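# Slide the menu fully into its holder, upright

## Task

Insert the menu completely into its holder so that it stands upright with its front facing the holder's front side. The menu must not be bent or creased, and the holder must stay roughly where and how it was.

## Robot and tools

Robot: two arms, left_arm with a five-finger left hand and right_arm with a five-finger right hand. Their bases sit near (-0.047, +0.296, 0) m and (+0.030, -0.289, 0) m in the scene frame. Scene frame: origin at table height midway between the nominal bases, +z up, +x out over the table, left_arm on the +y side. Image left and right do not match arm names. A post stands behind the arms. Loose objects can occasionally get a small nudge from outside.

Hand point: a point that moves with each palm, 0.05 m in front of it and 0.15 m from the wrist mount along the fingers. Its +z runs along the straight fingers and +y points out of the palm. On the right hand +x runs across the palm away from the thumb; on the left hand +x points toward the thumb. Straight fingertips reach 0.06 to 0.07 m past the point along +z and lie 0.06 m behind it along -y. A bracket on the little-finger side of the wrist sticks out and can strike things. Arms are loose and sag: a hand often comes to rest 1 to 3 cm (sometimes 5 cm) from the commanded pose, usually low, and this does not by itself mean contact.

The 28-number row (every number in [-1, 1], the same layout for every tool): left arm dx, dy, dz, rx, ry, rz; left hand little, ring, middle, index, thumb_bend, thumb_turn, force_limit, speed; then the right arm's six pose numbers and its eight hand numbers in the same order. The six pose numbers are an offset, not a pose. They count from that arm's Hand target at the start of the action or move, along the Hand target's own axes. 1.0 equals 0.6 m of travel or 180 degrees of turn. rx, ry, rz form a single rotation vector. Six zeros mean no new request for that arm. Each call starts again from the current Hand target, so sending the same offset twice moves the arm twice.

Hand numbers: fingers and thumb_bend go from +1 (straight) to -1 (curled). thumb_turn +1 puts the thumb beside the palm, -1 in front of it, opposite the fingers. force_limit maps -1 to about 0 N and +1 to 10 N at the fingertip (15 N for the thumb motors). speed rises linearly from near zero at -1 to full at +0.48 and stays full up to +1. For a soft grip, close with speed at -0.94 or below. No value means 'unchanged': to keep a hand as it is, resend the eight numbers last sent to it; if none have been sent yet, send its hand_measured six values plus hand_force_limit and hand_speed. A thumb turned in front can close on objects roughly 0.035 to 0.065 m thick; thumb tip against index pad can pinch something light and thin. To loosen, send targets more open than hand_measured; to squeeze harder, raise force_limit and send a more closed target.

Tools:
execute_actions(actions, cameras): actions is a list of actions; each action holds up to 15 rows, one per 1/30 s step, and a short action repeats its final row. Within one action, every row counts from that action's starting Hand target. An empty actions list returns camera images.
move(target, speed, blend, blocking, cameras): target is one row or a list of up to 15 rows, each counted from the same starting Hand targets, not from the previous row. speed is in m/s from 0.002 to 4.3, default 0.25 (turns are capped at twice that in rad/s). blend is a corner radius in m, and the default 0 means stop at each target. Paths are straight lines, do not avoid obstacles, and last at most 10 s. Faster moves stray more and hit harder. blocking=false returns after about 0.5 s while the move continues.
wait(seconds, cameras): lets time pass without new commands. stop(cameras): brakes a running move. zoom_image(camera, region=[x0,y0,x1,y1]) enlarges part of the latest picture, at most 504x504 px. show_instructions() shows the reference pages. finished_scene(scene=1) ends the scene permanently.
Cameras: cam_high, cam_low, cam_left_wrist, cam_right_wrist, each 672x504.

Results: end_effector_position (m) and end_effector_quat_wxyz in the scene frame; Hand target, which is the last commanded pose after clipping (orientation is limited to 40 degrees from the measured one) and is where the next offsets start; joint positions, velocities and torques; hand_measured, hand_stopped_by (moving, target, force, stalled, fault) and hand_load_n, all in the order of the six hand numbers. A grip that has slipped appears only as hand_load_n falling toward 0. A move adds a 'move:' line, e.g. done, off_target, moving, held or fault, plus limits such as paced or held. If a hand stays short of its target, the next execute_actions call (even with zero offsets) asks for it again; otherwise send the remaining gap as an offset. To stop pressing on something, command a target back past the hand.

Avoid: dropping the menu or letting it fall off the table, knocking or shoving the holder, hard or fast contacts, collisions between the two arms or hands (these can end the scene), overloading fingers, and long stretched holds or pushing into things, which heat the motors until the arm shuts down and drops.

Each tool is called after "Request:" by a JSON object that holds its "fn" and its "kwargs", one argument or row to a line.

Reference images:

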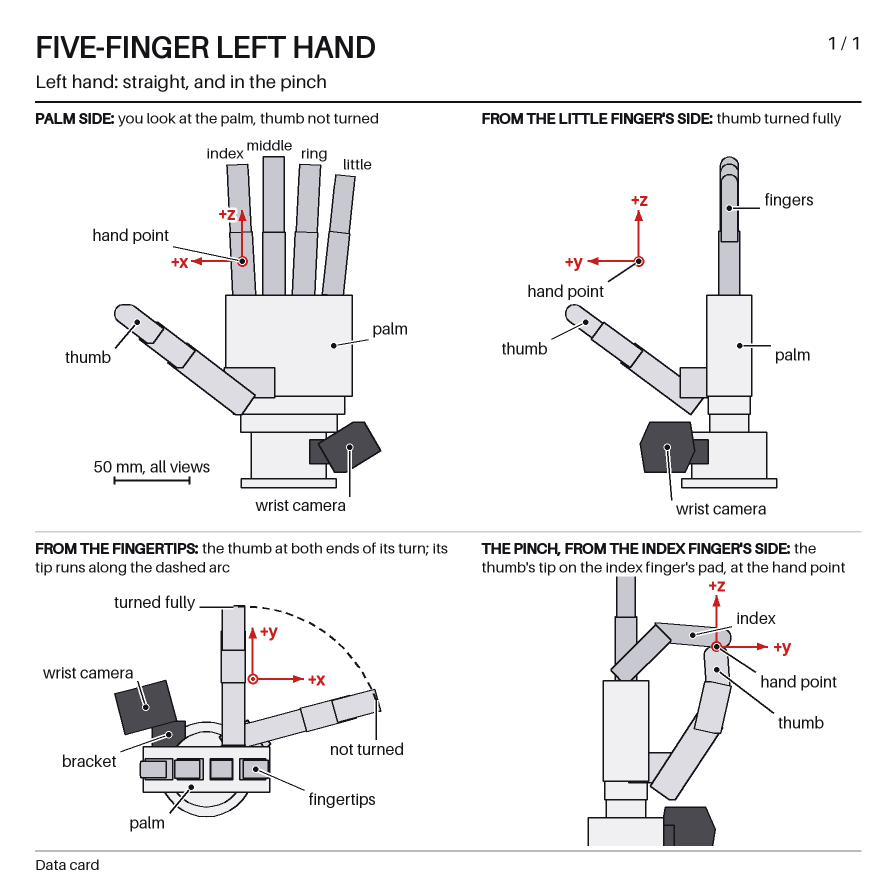

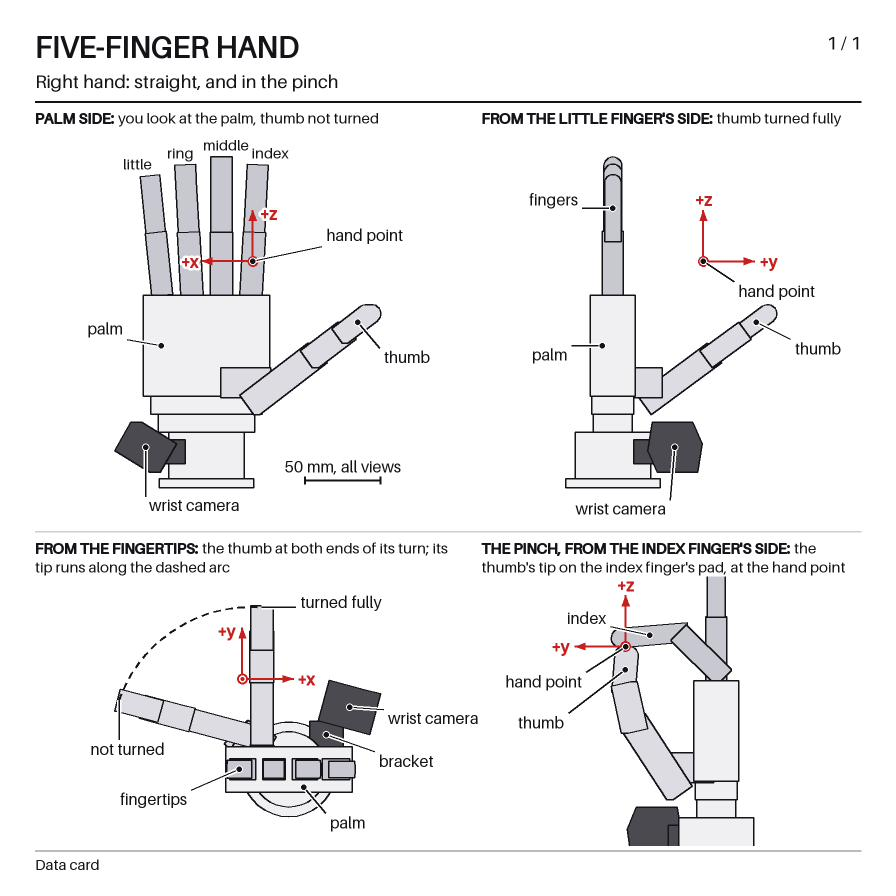

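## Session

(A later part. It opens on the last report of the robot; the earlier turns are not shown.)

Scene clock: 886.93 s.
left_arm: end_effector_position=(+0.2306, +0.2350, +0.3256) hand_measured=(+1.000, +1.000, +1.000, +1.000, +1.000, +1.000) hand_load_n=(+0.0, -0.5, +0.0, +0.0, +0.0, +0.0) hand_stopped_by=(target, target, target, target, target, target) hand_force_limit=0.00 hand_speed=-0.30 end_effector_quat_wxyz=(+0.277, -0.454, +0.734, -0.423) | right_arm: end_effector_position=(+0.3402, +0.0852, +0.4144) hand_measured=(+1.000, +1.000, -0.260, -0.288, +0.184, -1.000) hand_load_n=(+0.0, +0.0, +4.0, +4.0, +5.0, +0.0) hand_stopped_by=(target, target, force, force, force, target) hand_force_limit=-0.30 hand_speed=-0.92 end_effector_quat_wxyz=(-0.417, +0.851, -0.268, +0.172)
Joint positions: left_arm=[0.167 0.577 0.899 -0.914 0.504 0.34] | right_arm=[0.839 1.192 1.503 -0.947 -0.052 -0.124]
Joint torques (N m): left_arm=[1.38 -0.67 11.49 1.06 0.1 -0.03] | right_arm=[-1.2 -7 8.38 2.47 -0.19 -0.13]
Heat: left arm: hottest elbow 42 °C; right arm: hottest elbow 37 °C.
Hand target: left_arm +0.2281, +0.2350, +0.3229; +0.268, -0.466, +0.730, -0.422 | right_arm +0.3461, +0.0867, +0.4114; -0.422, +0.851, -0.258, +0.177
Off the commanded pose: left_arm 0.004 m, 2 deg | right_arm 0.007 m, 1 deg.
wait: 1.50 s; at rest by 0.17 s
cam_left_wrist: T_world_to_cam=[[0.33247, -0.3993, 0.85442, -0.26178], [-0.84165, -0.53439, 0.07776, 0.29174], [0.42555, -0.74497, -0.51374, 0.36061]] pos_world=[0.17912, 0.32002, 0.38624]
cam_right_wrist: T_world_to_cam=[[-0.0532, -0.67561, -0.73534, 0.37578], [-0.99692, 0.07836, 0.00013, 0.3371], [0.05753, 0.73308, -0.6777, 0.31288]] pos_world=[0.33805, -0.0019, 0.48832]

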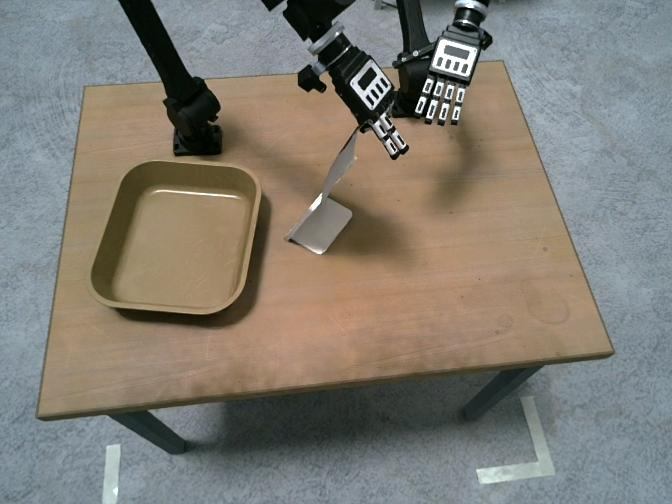

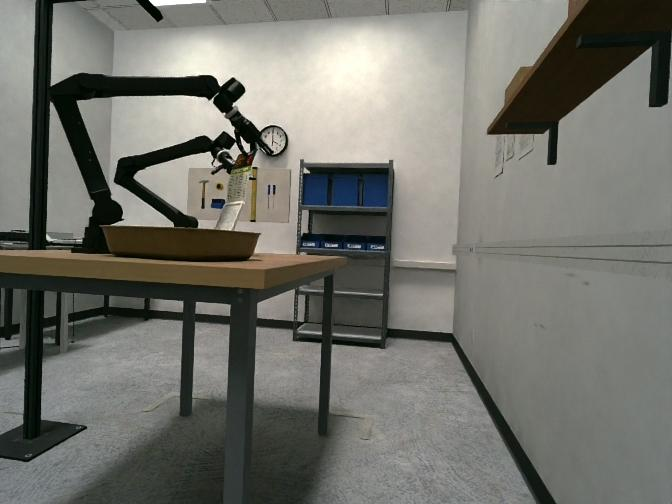

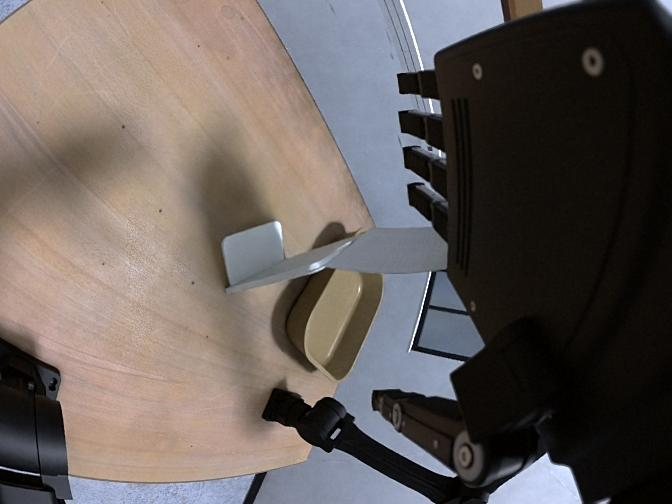

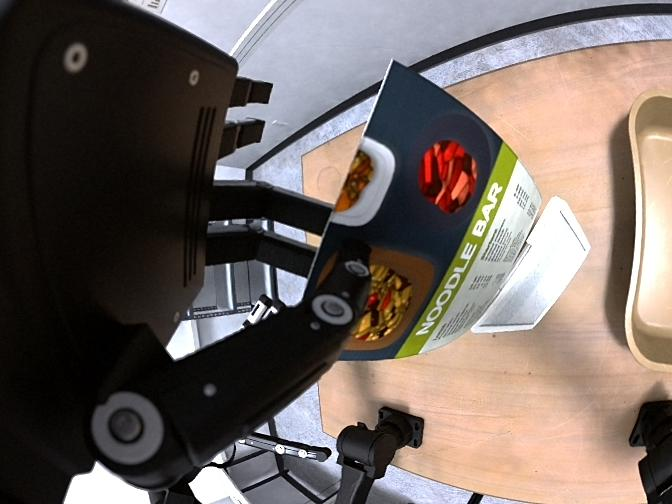

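Request:
{"fn": "wait", "kwargs": {
  "seconds": 0.5,
  "cameras": ["cam_high","cam_right_wrist","cam_low","cam_left_wrist"]
}}

Request:
{"fn": "zoom_image", "kwargs": {
  "camera": "cam_right_wrist",
  "region": [340, 30, 600, 360]
}}

Request:
{"fn": "zoom_image", "kwargs": {
  "camera": "cam_high",
  "region": [310, 120, 370, 220]
}}

Request:
{"fn": "zoom_image", "kwargs": {
  "camera": "cam_left_wrist",
  "region": [290, 205, 460, 285]
}}

Request:
{"fn": "zoom_image", "kwargs": {
  "camera": "cam_low",
  "region": [210, 135, 280, 220]
}}

Scene clock: 909.23 s.
left_arm: end_effector_position=(+0.2306, +0.2350, +0.3256) hand_measured=(+1.000, +1.000, +1.000, +1.000, +1.000, +1.000) hand_load_n=(+0.0, +0.0, +0.0, +0.0, +0.0, +0.0) hand_stopped_by=(target, target, target, target, target, target) hand_force_limit=0.00 hand_speed=-0.30 end_effector_quat_wxyz=(+0.277, -0.454, +0.734, -0.423) | right_arm: end_effector_position=(+0.3402, +0.0852, +0.4144) hand_measured=(+1.000, +1.000, -0.260, -0.288, +0.184, -1.000) hand_load_n=(+0.0, -0.5, +4.0, +4.0, +5.0, +0.0) hand_stopped_by=(target, target, force, force, force, target) hand_force_limit=-0.30 hand_speed=-0.92 end_effector_quat_wxyz=(-0.417, +0.851, -0.268, +0.172)
Joint positions: left_arm=[0.167 0.577 0.899 -0.914 0.504 0.34] | right_arm=[0.839 1.192 1.503 -0.947 -0.052 -0.124]
Joint torques (N m): left_arm=[1.38 -0.73 11.49 1.05 0.11 -0.03] | right_arm=[-1.49 -7 8.34 2.41 -0.19 -0.13]
Heat: left arm: hottest elbow 43 °C; right arm: hottest elbow 36 °C.
Hand target: left_arm +0.2281, +0.2350, +0.3229; +0.268, -0.466, +0.730, -0.422 | right_arm +0.3461, +0.0867, +0.4114; -0.422, +0.851, -0.258, +0.177
Off the commanded pose: left_arm 0.004 m, 2 deg | right_arm 0.007 m, 1 deg.
wait: 0.50 s; at rest from the start
cam_left_wrist: T_world_to_cam=[[0.33247, -0.3993, 0.85442, -0.26178], [-0.84165, -0.53439, 0.07776, 0.29174], [0.42555, -0.74497, -0.51374, 0.36061]] pos_world=[0.17912, 0.32002, 0.38624]
cam_right_wrist: T_world_to_cam=[[-0.0532, -0.67561, -0.73534, 0.37578], [-0.99692, 0.07836, 0.00013, 0.3371], [0.05753, 0.73308, -0.6777, 0.31288]] pos_world=[0.33805, -0.0019, 0.48832]

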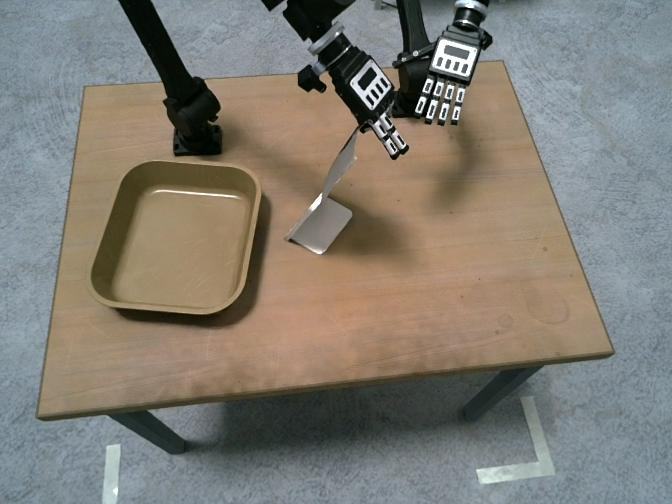

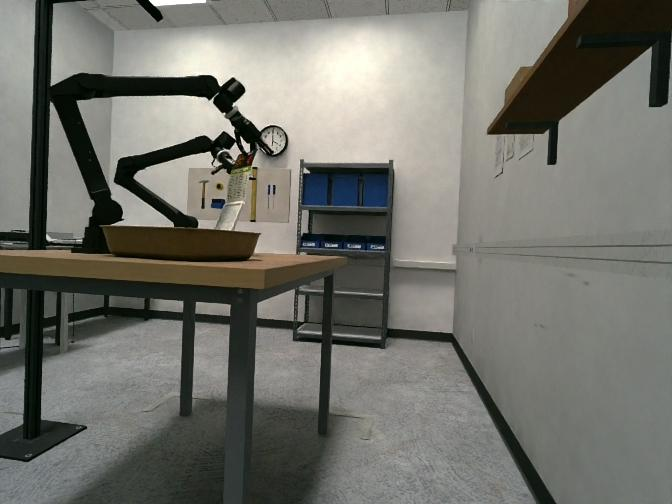

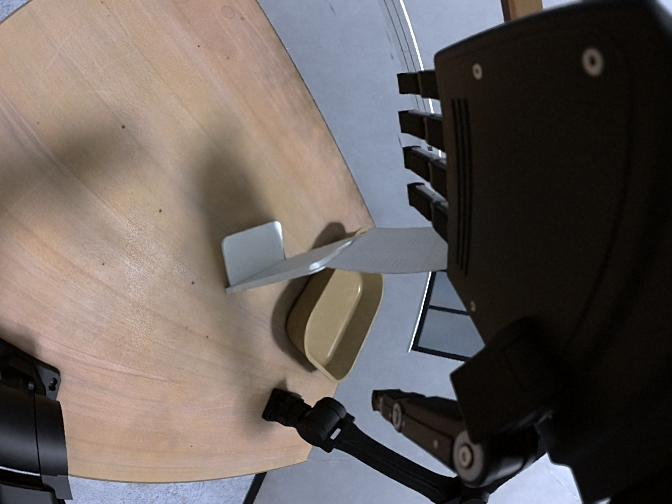

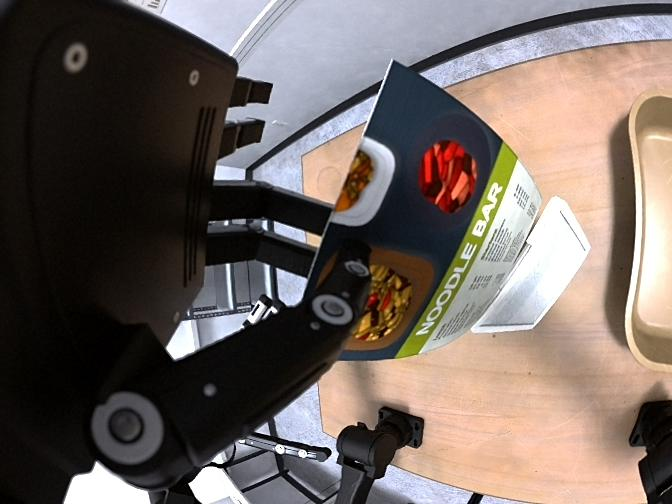

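Scaled by 1.527 from the camera's image (finer frame: 960x720).

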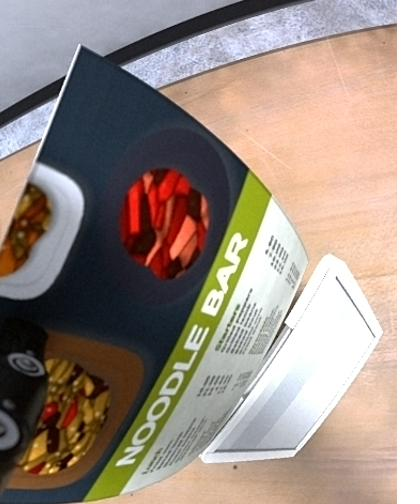

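Scaled by 5.040 from the camera's image (finer frame: 960x720).

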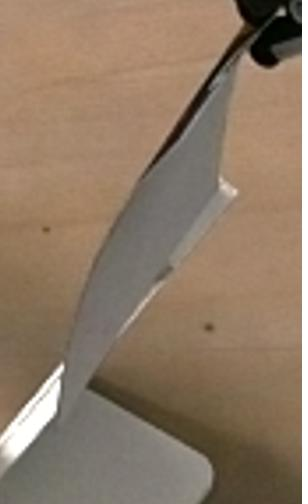

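Scaled by 2.965 from the camera's image (finer frame: 960x720).

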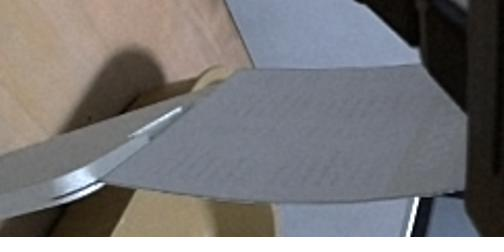

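Scaled by 5.929 from the camera's image (finer frame: 960x720).

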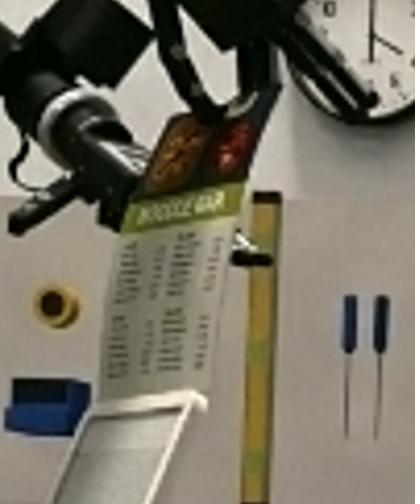

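Request:
{"fn": "move", "kwargs": {
  "target": [0,0,0,0,0,0,1,1,1,1,1,1,0,-0.3,0.0014,-0.0135,-0.0097,0,0,0,1,1,-0.28,-0.29,0.17,-1,-0.3,-0.92],
  "speed": 0.03,
  "cameras": []
}}

Request:
{"fn": "wait", "kwargs": {
  "seconds": 1.5,
  "cameras": ["all"]
}}

Request:
{"fn": "zoom_image", "kwargs": {
  "camera": "cam_high",
  "region": [310, 120, 370, 220]
}}

Request:
{"fn": "zoom_image", "kwargs": {
  "camera": "cam_low",
  "region": [220, 180, 260, 220]
}}

Request:
{"fn": "zoom_image", "kwargs": {
  "camera": "cam_left_wrist",
  "region": [290, 205, 460, 285]
}}

Request:
{"fn": "zoom_image", "kwargs": {
  "camera": "cam_right_wrist",
  "region": [440, 160, 600, 360]
}}

Scene clock: 922.93 s.
left_arm: end_effector_position=(+0.2306, +0.2350, +0.3256) hand_measured=(+1.000, +1.000, +1.000, +1.000, +1.000, +1.000) hand_load_n=(+0.0, +0.0, +0.0, +0.0, +0.0, +0.0) hand_stopped_by=(target, target, target, target, target, target) hand_force_limit=0.00 hand_speed=-0.30 end_effector_quat_wxyz=(+0.277, -0.454, +0.734, -0.423) | right_arm: end_effector_position=(+0.3402, +0.0852, +0.4144) hand_measured=(+1.000, +1.000, -0.260, -0.288, +0.184, -1.000) hand_load_n=(+0.0, +0.0, +4.0, +4.0, +5.0, +0.0) hand_stopped_by=(target, target, force, force, force, target) hand_force_limit=-0.30 hand_speed=-0.92 end_effector_quat_wxyz=(-0.417, +0.851, -0.268, +0.172)
Joint positions: left_arm=[0.167 0.577 0.899 -0.914 0.504 0.34] | right_arm=[0.839 1.192 1.503 -0.947 -0.052 -0.124]
Joint torques (N m): left_arm=[1.38 -0.67 11.48 1.05 0.11 -0.03] | right_arm=[-1.32 -6.3 11.14 1.62 -0.18 -0.11]
Motor temperatures (°C): left_arm=[29 27 43 26 24 27] | right_arm=[29 28 35 26 23 26]
Heat: left arm: hottest elbow 43 °C; right arm: hottest elbow 35 °C.
Hand target: left_arm +0.2281, +0.2350, +0.3229; +0.268, -0.466, +0.730, -0.422 | right_arm +0.3461, +0.0866, +0.4214; -0.422, +0.851, -0.258, +0.177
Off the commanded pose: left_arm 0.004 m, 2 deg | right_arm 0.009 m, 1 deg.
move: done

Scene clock: 924.43 s.
left_arm: end_effector_position=(+0.2306, +0.2350, +0.3256) hand_measured=(+1.000, +1.000, +1.000, +1.000, +1.000, +1.000) hand_load_n=(+0.0, -0.5, +0.0, -0.5, +0.0, +0.0) hand_stopped_by=(target, target, target, target, target, target) hand_force_limit=0.00 hand_speed=-0.30 end_effector_quat_wxyz=(+0.277, -0.454, +0.734, -0.423) | right_arm: end_effector_position=(+0.3402, +0.0852, +0.4144) hand_measured=(+1.000, +1.000, -0.260, -0.288, +0.184, -1.000) hand_load_n=(+0.0, +0.0, +4.0, +4.0, +5.0, +0.0) hand_stopped_by=(target, target, force, force, force, target) hand_force_limit=-0.30 hand_speed=-0.92 end_effector_quat_wxyz=(-0.417, +0.851, -0.268, +0.172)
Joint positions: left_arm=[0.167 0.577 0.899 -0.914 0.504 0.34] | right_arm=[0.839 1.192 1.503 -0.947 -0.052 -0.124]
Joint torques (N m): left_arm=[1.38 -0.67 11.48 1.06 0.11 -0.03] | right_arm=[-1.44 -6.3 11.08 1.57 -0.19 -0.12]
Heat: left arm: hottest elbow 43 °C; right arm: hottest elbow 36 °C.
Hand target: left_arm +0.2281, +0.2350, +0.3229; +0.268, -0.466, +0.730, -0.422 | right_arm +0.3461, +0.0866, +0.4214; -0.422, +0.851, -0.258, +0.177
Off the commanded pose: left_arm 0.004 m, 2 deg | right_arm 0.009 m, 1 deg.
wait: 1.50 s; at rest by 0.17 s
cam_left_wrist: T_world_to_cam=[[0.33247, -0.3993, 0.85442, -0.26178], [-0.84165, -0.53439, 0.07776, 0.29174], [0.42555, -0.74497, -0.51374, 0.36061]] pos_world=[0.17912, 0.32002, 0.38624]
cam_right_wrist: T_world_to_cam=[[-0.0532, -0.67561, -0.73534, 0.37578], [-0.99692, 0.07836, 0.00013, 0.3371], [0.05753, 0.73308, -0.6777, 0.31288]] pos_world=[0.33805, -0.0019, 0.48832]

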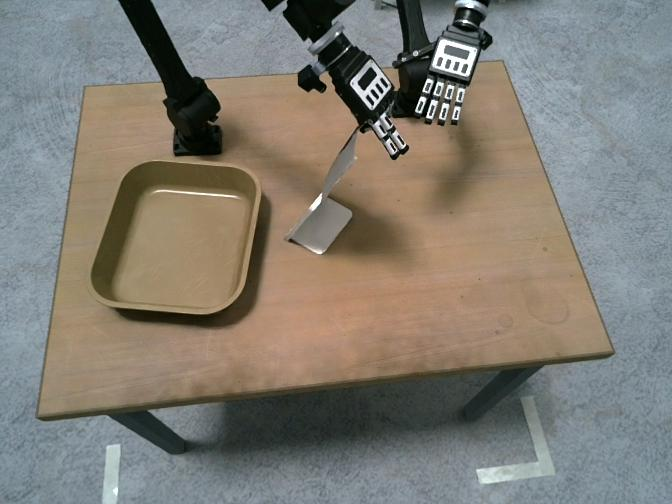

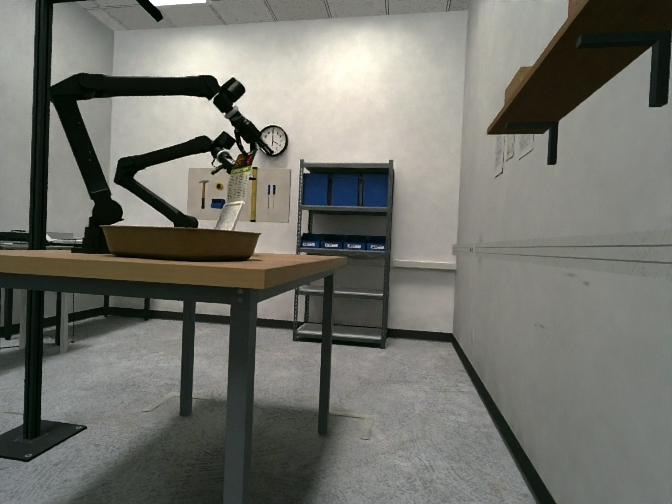

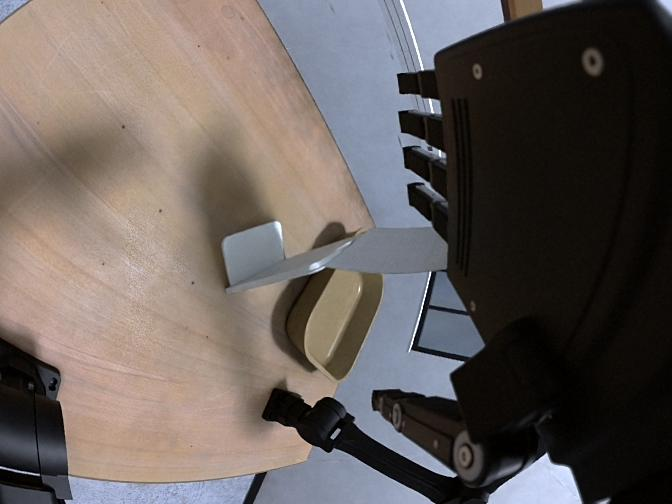

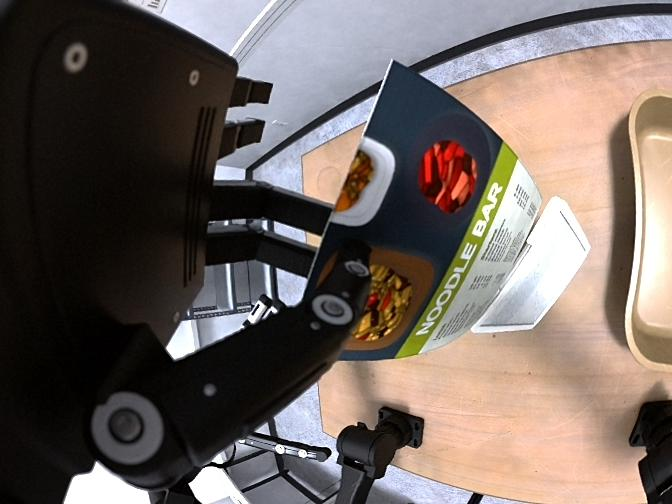

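Scaled by 5.040 from the camera's image (finer frame: 960x720).

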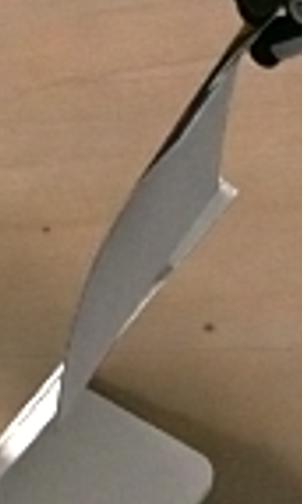

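Scaled by 12.600 from the camera's image (finer frame: 960x720).

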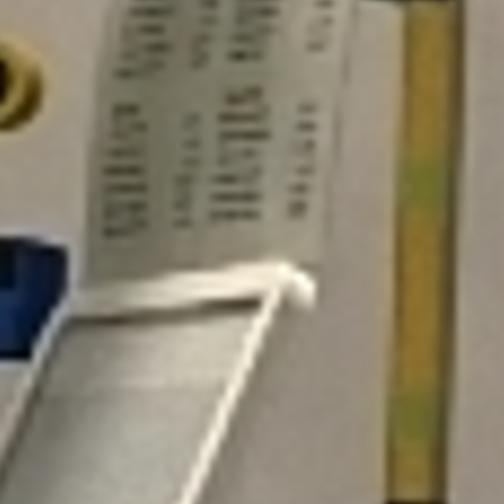

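Scaled by 2.965 from the camera's image (finer frame: 960x720).

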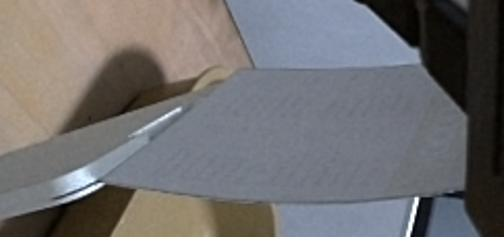

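Scaled by 2.520 from the camera's image (finer frame: 960x720).

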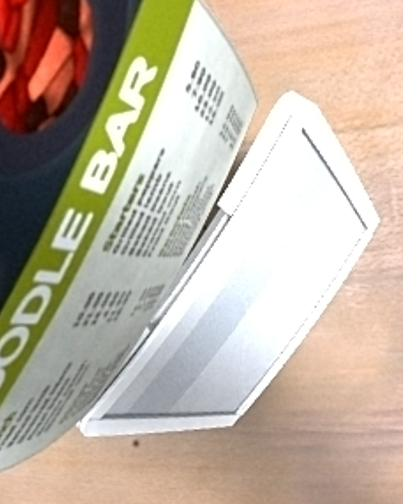

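Request:
{"fn": "zoom_image", "kwargs": {
  "camera": "cam_left_wrist",
  "region": [300, 235, 350, 280]
}}

Request:
{"fn": "zoom_image", "kwargs": {
  "camera": "cam_left_wrist",
  "region": [340, 215, 390, 260]
}}

Request:
{"fn": "zoom_image", "kwargs": {
  "camera": "cam_right_wrist",
  "region": [460, 180, 560, 340]
}}

Scaled by 10.080 from the camera's image (finer frame: 960x720).

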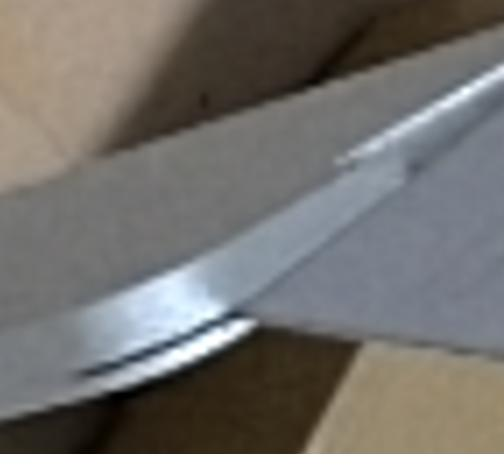

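Scaled by 10.080 from the camera's image (finer frame: 960x720).

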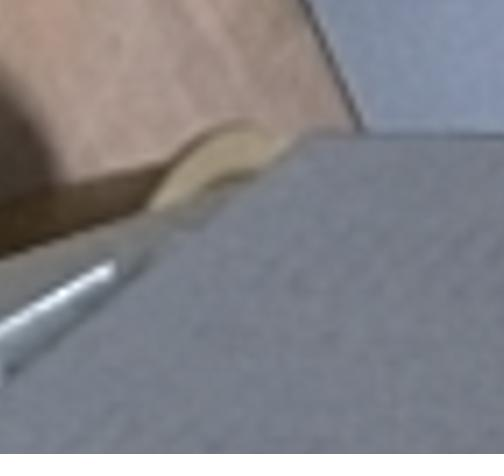

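Scaled by 3.150 from the camera's image (finer frame: 960x720).

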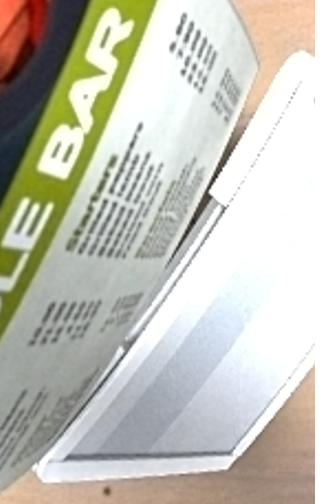

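Request:
{"fn": "move", "kwargs": {
  "target": [0,0,0,0,0,0,1,1,1,1,1,1,0,-0.3,0.0063,-0.0533,-0.011,-0.0006,0.0067,0.0138,1,1,-0.28,-0.29,0.17,-1,-0.3,-0.92],
  "speed": 0.04,
  "cameras": []
}}

Request:
{"fn": "wait", "kwargs": {
  "seconds": 2,
  "cameras": ["all"]
}}

Request:
{"fn": "zoom_image", "kwargs": {
  "camera": "cam_high",
  "region": [310, 120, 370, 220]
}}

Request:
{"fn": "zoom_image", "kwargs": {
  "camera": "cam_low",
  "region": [220, 180, 260, 220]
}}

Request:
{"fn": "zoom_image", "kwargs": {
  "camera": "cam_left_wrist",
  "region": [290, 205, 460, 285]
}}

Request:
{"fn": "zoom_image", "kwargs": {
  "camera": "cam_right_wrist",
  "region": [440, 160, 600, 360]
}}

Scene clock: 954.00 s.
left_arm: end_effector_position=(+0.2306, +0.2350, +0.3256) hand_measured=(+1.000, +1.000, +1.000, +1.000, +1.000, +1.000) hand_load_n=(+0.0, +0.0, +0.0, +0.0, +0.0, +0.0) hand_stopped_by=(target, target, target, target, target, target) hand_force_limit=0.00 hand_speed=-0.30 end_effector_quat_wxyz=(+0.277, -0.454, +0.734, -0.423) | right_arm: end_effector_position=(+0.3500, +0.0924, +0.4315) hand_measured=(+1.000, +1.000, -0.260, -0.288, +0.184, -1.000) hand_load_n=(+0.0, +0.0, +4.0, +4.0, +5.0, +0.0) hand_stopped_by=(target, target, force, force, force, target) hand_force_limit=-0.30 hand_speed=-0.92 end_effector_quat_wxyz=(-0.410, +0.852, -0.278, +0.172)
Joint positions: left_arm=[0.167 0.577 0.899 -0.914 0.504 0.34] | right_arm=[0.839 1.244 1.6 -1.005 -0.036 -0.11]
Joint torques (N m): left_arm=[1.38 -0.73 11.48 1.06 0.11 -0.03] | right_arm=[-0.97 -6.71 13.48 1.18 0.13 0.26]
Heat: left arm: hottest elbow 43 °C; right arm: hottest elbow 37 °C.
Hand target: left_arm +0.2281, +0.2350, +0.3229; +0.268, -0.466, +0.730, -0.422 | right_arm +0.3551, +0.0966, +0.4514; -0.422, +0.844, -0.281, +0.176
Off the commanded pose: left_arm 0.004 m, 2 deg | right_arm 0.021 m, 2 deg.
move: off_target (right_arm)

Scene clock: 956.00 s.
left_arm: end_effector_position=(+0.2306, +0.2350, +0.3256) hand_measured=(+1.000, +1.000, +1.000, +1.000, +1.000, +1.000) hand_load_n=(+0.0, +0.0, +0.0, +0.0, +0.0, +0.0) hand_stopped_by=(target, target, target, target, target, target) hand_force_limit=0.00 hand_speed=-0.30 end_effector_quat_wxyz=(+0.277, -0.454, +0.734, -0.423) | right_arm: end_effector_position=(+0.3500, +0.0924, +0.4315) hand_measured=(+1.000, +1.000, -0.260, -0.288, +0.184, -1.000) hand_load_n=(+0.0, +0.0, +4.0, +4.5, +5.0, +0.0) hand_stopped_by=(target, target, force, force, force, target) hand_force_limit=-0.30 hand_speed=-0.92 end_effector_quat_wxyz=(-0.410, +0.852, -0.278, +0.172)
Joint positions: left_arm=[0.167 0.577 0.899 -0.914 0.504 0.34] | right_arm=[0.839 1.244 1.6 -1.005 -0.036 -0.11]
Joint torques (N m): left_arm=[1.38 -0.67 11.51 1.07 0.1 -0.03] | right_arm=[-0.97 -6.71 13.48 1.11 0.15 0.24]
Heat: left arm: hottest elbow 43 °C; right arm: hottest elbow 37 °C.
Hand target: left_arm +0.2281, +0.2350, +0.3229; +0.268, -0.466, +0.730, -0.422 | right_arm +0.3551, +0.0966, +0.4514; -0.422, +0.844, -0.281, +0.176
Off the commanded pose: left_arm 0.004 m, 2 deg | right_arm 0.021 m, 2 deg.
wait: 2.00 s; at rest by 0.17 s
cam_left_wrist: T_world_to_cam=[[0.33247, -0.3993, 0.85442, -0.26178], [-0.84165, -0.53439, 0.07776, 0.29174], [0.42555, -0.74497, -0.51374, 0.36061]] pos_world=[0.17912, 0.32002, 0.38624]
cam_right_wrist: T_world_to_cam=[[-0.07551, -0.6811, -0.72829, 0.39898], [-0.99504, 0.09889, 0.01069, 0.33915], [0.06474, 0.72549, -0.68519, 0.31988]] pos_world=[0.34688, 0.00613, 0.50612]

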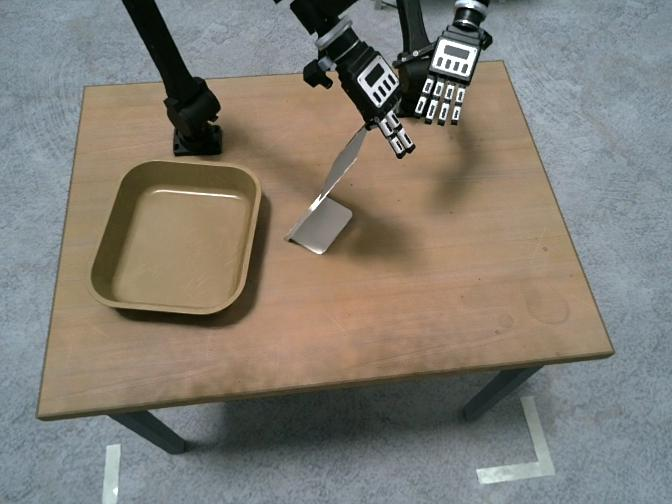

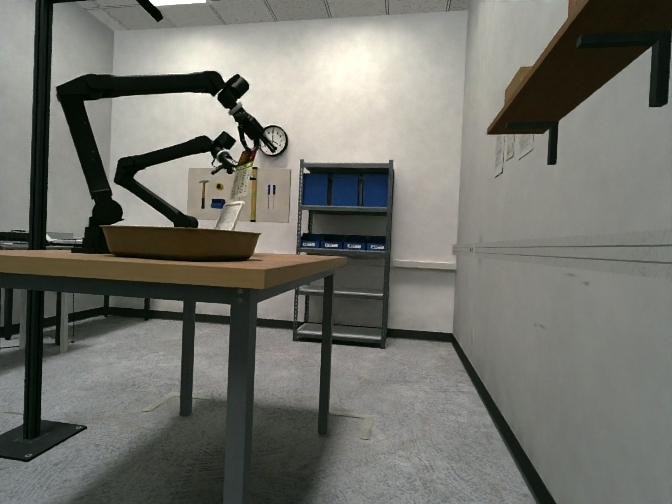

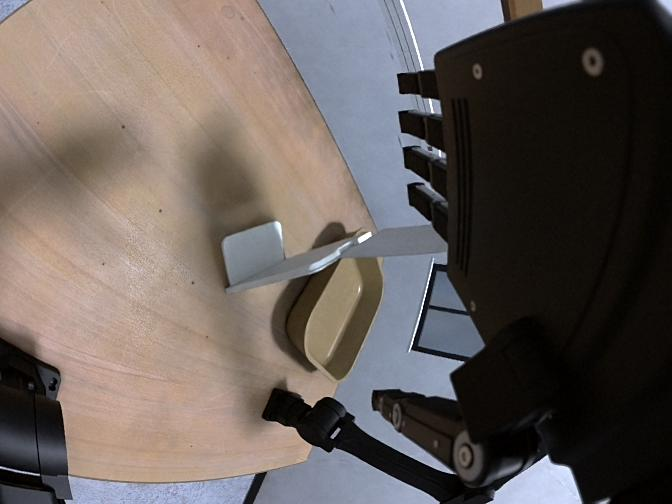

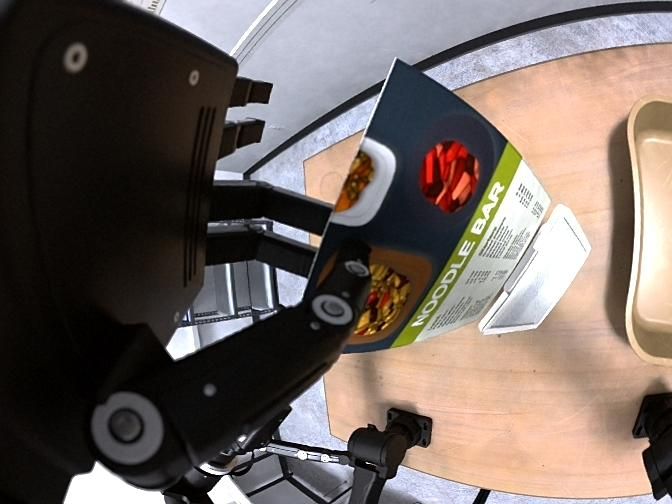

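Scaled by 5.040 from the camera's image (finer frame: 960x720).

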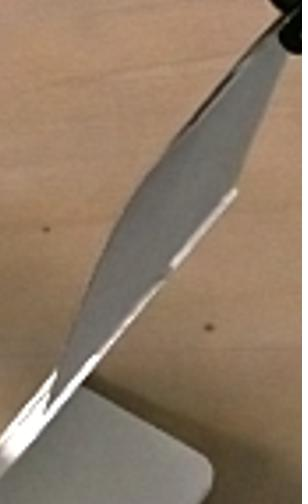

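Scaled by 12.600 from the camera's image (finer frame: 960x720).

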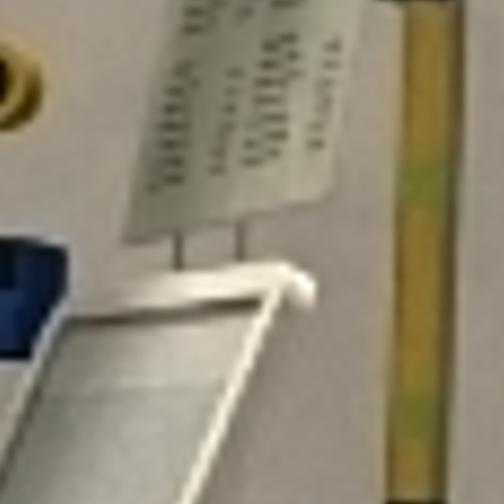

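Scaled by 2.965 from the camera's image (finer frame: 960x720).

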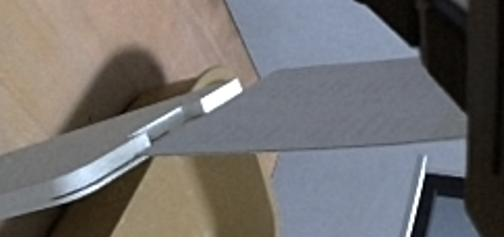

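Scaled by 2.520 from the camera's image (finer frame: 960x720).

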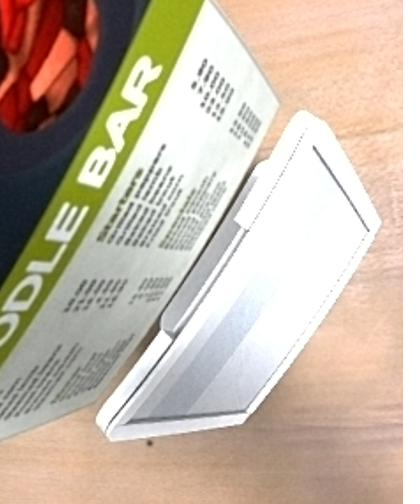

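Request:
{"fn": "move", "kwargs": {
  "target": [0,0,0,0,0,0,1,1,1,1,1,1,0,-0.3,-0.0048,0.0552,0.0168,0.0003,-0.0045,0.0035,1,1,-0.28,-0.29,0.17,-1,-0.3,-0.92],
  "speed": 0.03,
  "cameras": []
}}

Request:
{"fn": "wait", "kwargs": {
  "seconds": 2,
  "cameras": ["all"]
}}

Request:
{"fn": "zoom_image", "kwargs": {
  "camera": "cam_high",
  "region": [310, 120, 370, 220]
}}

Request:
{"fn": "zoom_image", "kwargs": {
  "camera": "cam_low",
  "region": [220, 180, 260, 220]
}}

Request:
{"fn": "zoom_image", "kwargs": {
  "camera": "cam_left_wrist",
  "region": [290, 205, 390, 285]
}}

Request:
{"fn": "zoom_image", "kwargs": {
  "camera": "cam_right_wrist",
  "region": [440, 160, 600, 360]
}}

Scene clock: 997.80 s.
left_arm: end_effector_position=(+0.2306, +0.2350, +0.3256) hand_measured=(+1.000, +1.000, +1.000, +1.000, +1.000, +1.000) hand_load_n=(+0.0, +0.0, +0.0, +0.0, +0.0, +0.0) hand_stopped_by=(target, target, target, target, target, target) hand_force_limit=0.00 hand_speed=-0.30 end_effector_quat_wxyz=(+0.277, -0.454, +0.734, -0.423) | right_arm: end_effector_position=(+0.3445, +0.0875, +0.4157) hand_measured=(+1.000, +1.000, -0.260, -0.288, +0.184, -1.000) hand_load_n=(+0.0, +0.0, +4.0, +4.0, +5.0, +0.0) hand_stopped_by=(target, target, force, force, force, target) hand_force_limit=-0.30 hand_speed=-0.92 end_effector_quat_wxyz=(-0.413, +0.850, -0.280, +0.168)
Joint positions: left_arm=[0.167 0.577 0.899 -0.914 0.504 0.34] | right_arm=[0.834 1.21 1.526 -0.962 -0.049 -0.104]
Joint torques (N m): left_arm=[1.44 -0.67 11.49 1.06 0.11 -0.03] | right_arm=[-1.44 -8.06 8.39 2.48 -0.18 0.25]
Heat: left arm: hottest elbow 43 °C; right arm: hottest elbow 39 °C.
Hand target: left_arm +0.2281, +0.2350, +0.3229; +0.268, -0.466, +0.730, -0.422 | right_arm +0.3474, +0.0886, +0.4184; -0.426, +0.843, -0.283, +0.168
Off the commanded pose: left_arm 0.004 m, 2 deg | right_arm 0.004 m, 2 deg.
move: done

Scene clock: 999.80 s.
left_arm: end_effector_position=(+0.2306, +0.2350, +0.3256) hand_measured=(+1.000, +1.000, +1.000, +1.000, +1.000, +1.000) hand_load_n=(+0.0, +0.0, +0.0, +0.0, +0.0, -0.5) hand_stopped_by=(target, target, target, target, target, target) hand_force_limit=0.00 hand_speed=-0.30 end_effector_quat_wxyz=(+0.277, -0.454, +0.734, -0.423) | right_arm: end_effector_position=(+0.3445, +0.0875, +0.4157) hand_measured=(+1.000, +1.000, -0.260, -0.288, +0.184, -1.000) hand_load_n=(+0.0, +0.0, +4.0, +4.0, +5.0, +0.0) hand_stopped_by=(target, target, force, force, force, target) hand_force_limit=-0.30 hand_speed=-0.92 end_effector_quat_wxyz=(-0.413, +0.850, -0.280, +0.168)
Joint positions: left_arm=[0.167 0.577 0.899 -0.914 0.504 0.34] | right_arm=[0.834 1.21 1.526 -0.962 -0.049 -0.104]
Joint torques (N m): left_arm=[1.38 -0.67 11.49 1.06 0.11 -0.03] | right_arm=[-1.49 -8 8.36 2.48 -0.2 0.25]
Heat: left arm: hottest elbow 43 °C; right arm: hottest elbow 39 °C.
Hand target: left_arm +0.2281, +0.2350, +0.3229; +0.268, -0.466, +0.730, -0.422 | right_arm +0.3474, +0.0886, +0.4184; -0.426, +0.843, -0.283, +0.168
Off the commanded pose: left_arm 0.004 m, 2 deg | right_arm 0.004 m, 2 deg.
wait: 2.00 s; at rest by 0.17 s
cam_left_wrist: T_world_to_cam=[[0.33247, -0.3993, 0.85442, -0.26178], [-0.84165, -0.53439, 0.07776, 0.29174], [0.42555, -0.74497, -0.51374, 0.36061]] pos_world=[0.17912, 0.32002, 0.38624]
cam_right_wrist: T_world_to_cam=[[-0.07969, -0.67362, -0.73477, 0.38728], [-0.99508, 0.09726, 0.01876, 0.33126], [0.05883, 0.73265, -0.67806, 0.3115]] pos_world=[0.34217, 0.00044, 0.48957]

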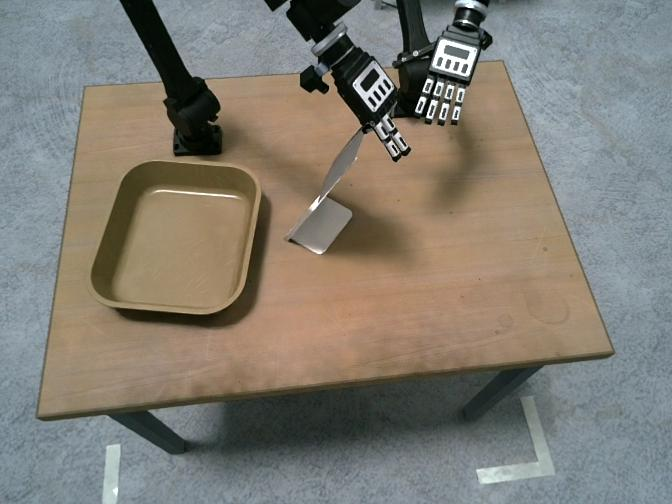

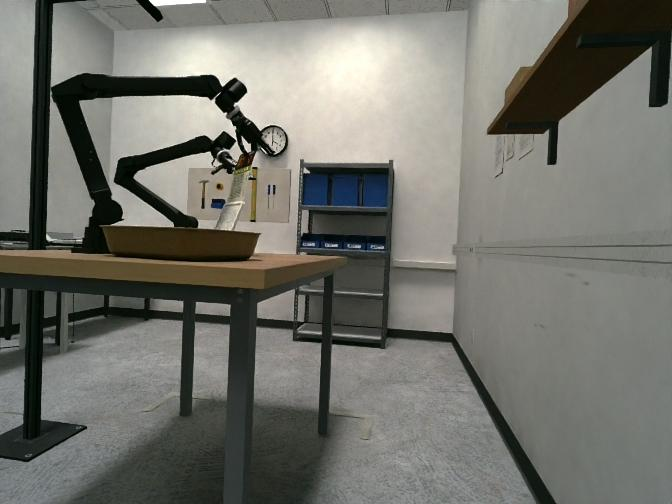

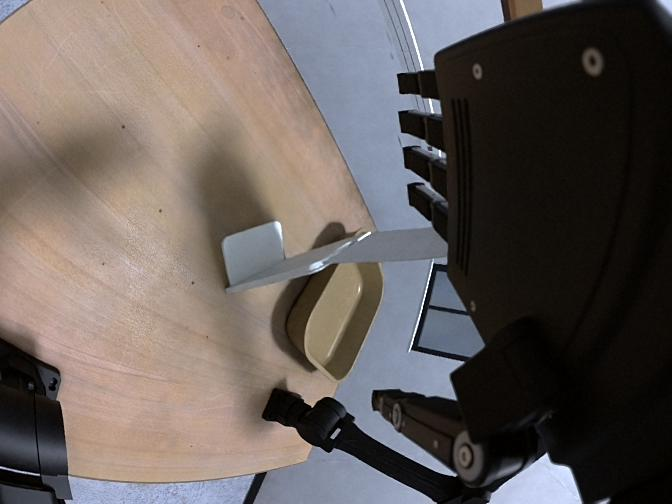

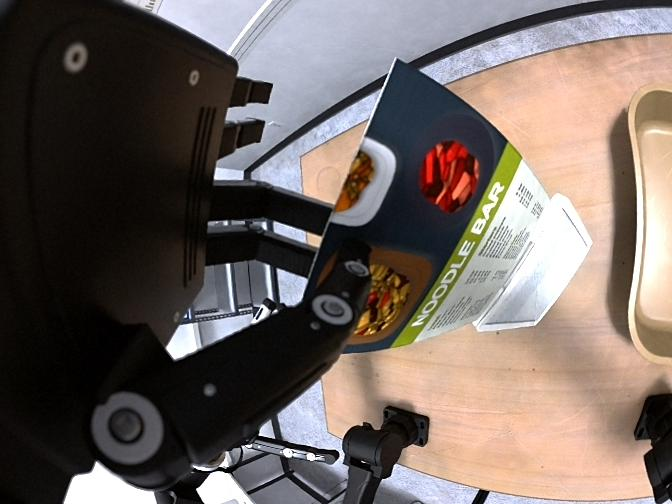

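Scaled by 5.040 from the camera's image (finer frame: 960x720).

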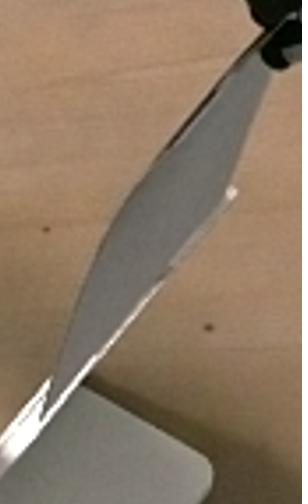

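Scaled by 12.600 from the camera's image (finer frame: 960x720).

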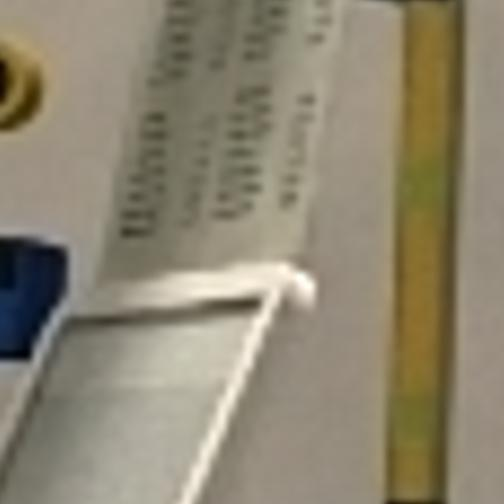

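Scaled by 5.040 from the camera's image (finer frame: 960x720).

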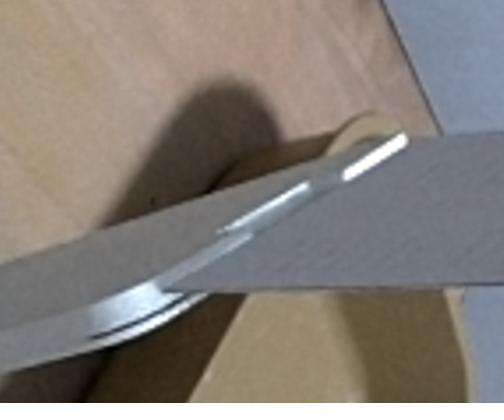

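Scaled by 2.520 from the camera's image (finer frame: 960x720).

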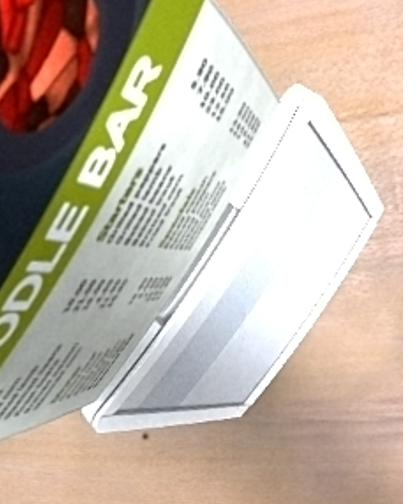

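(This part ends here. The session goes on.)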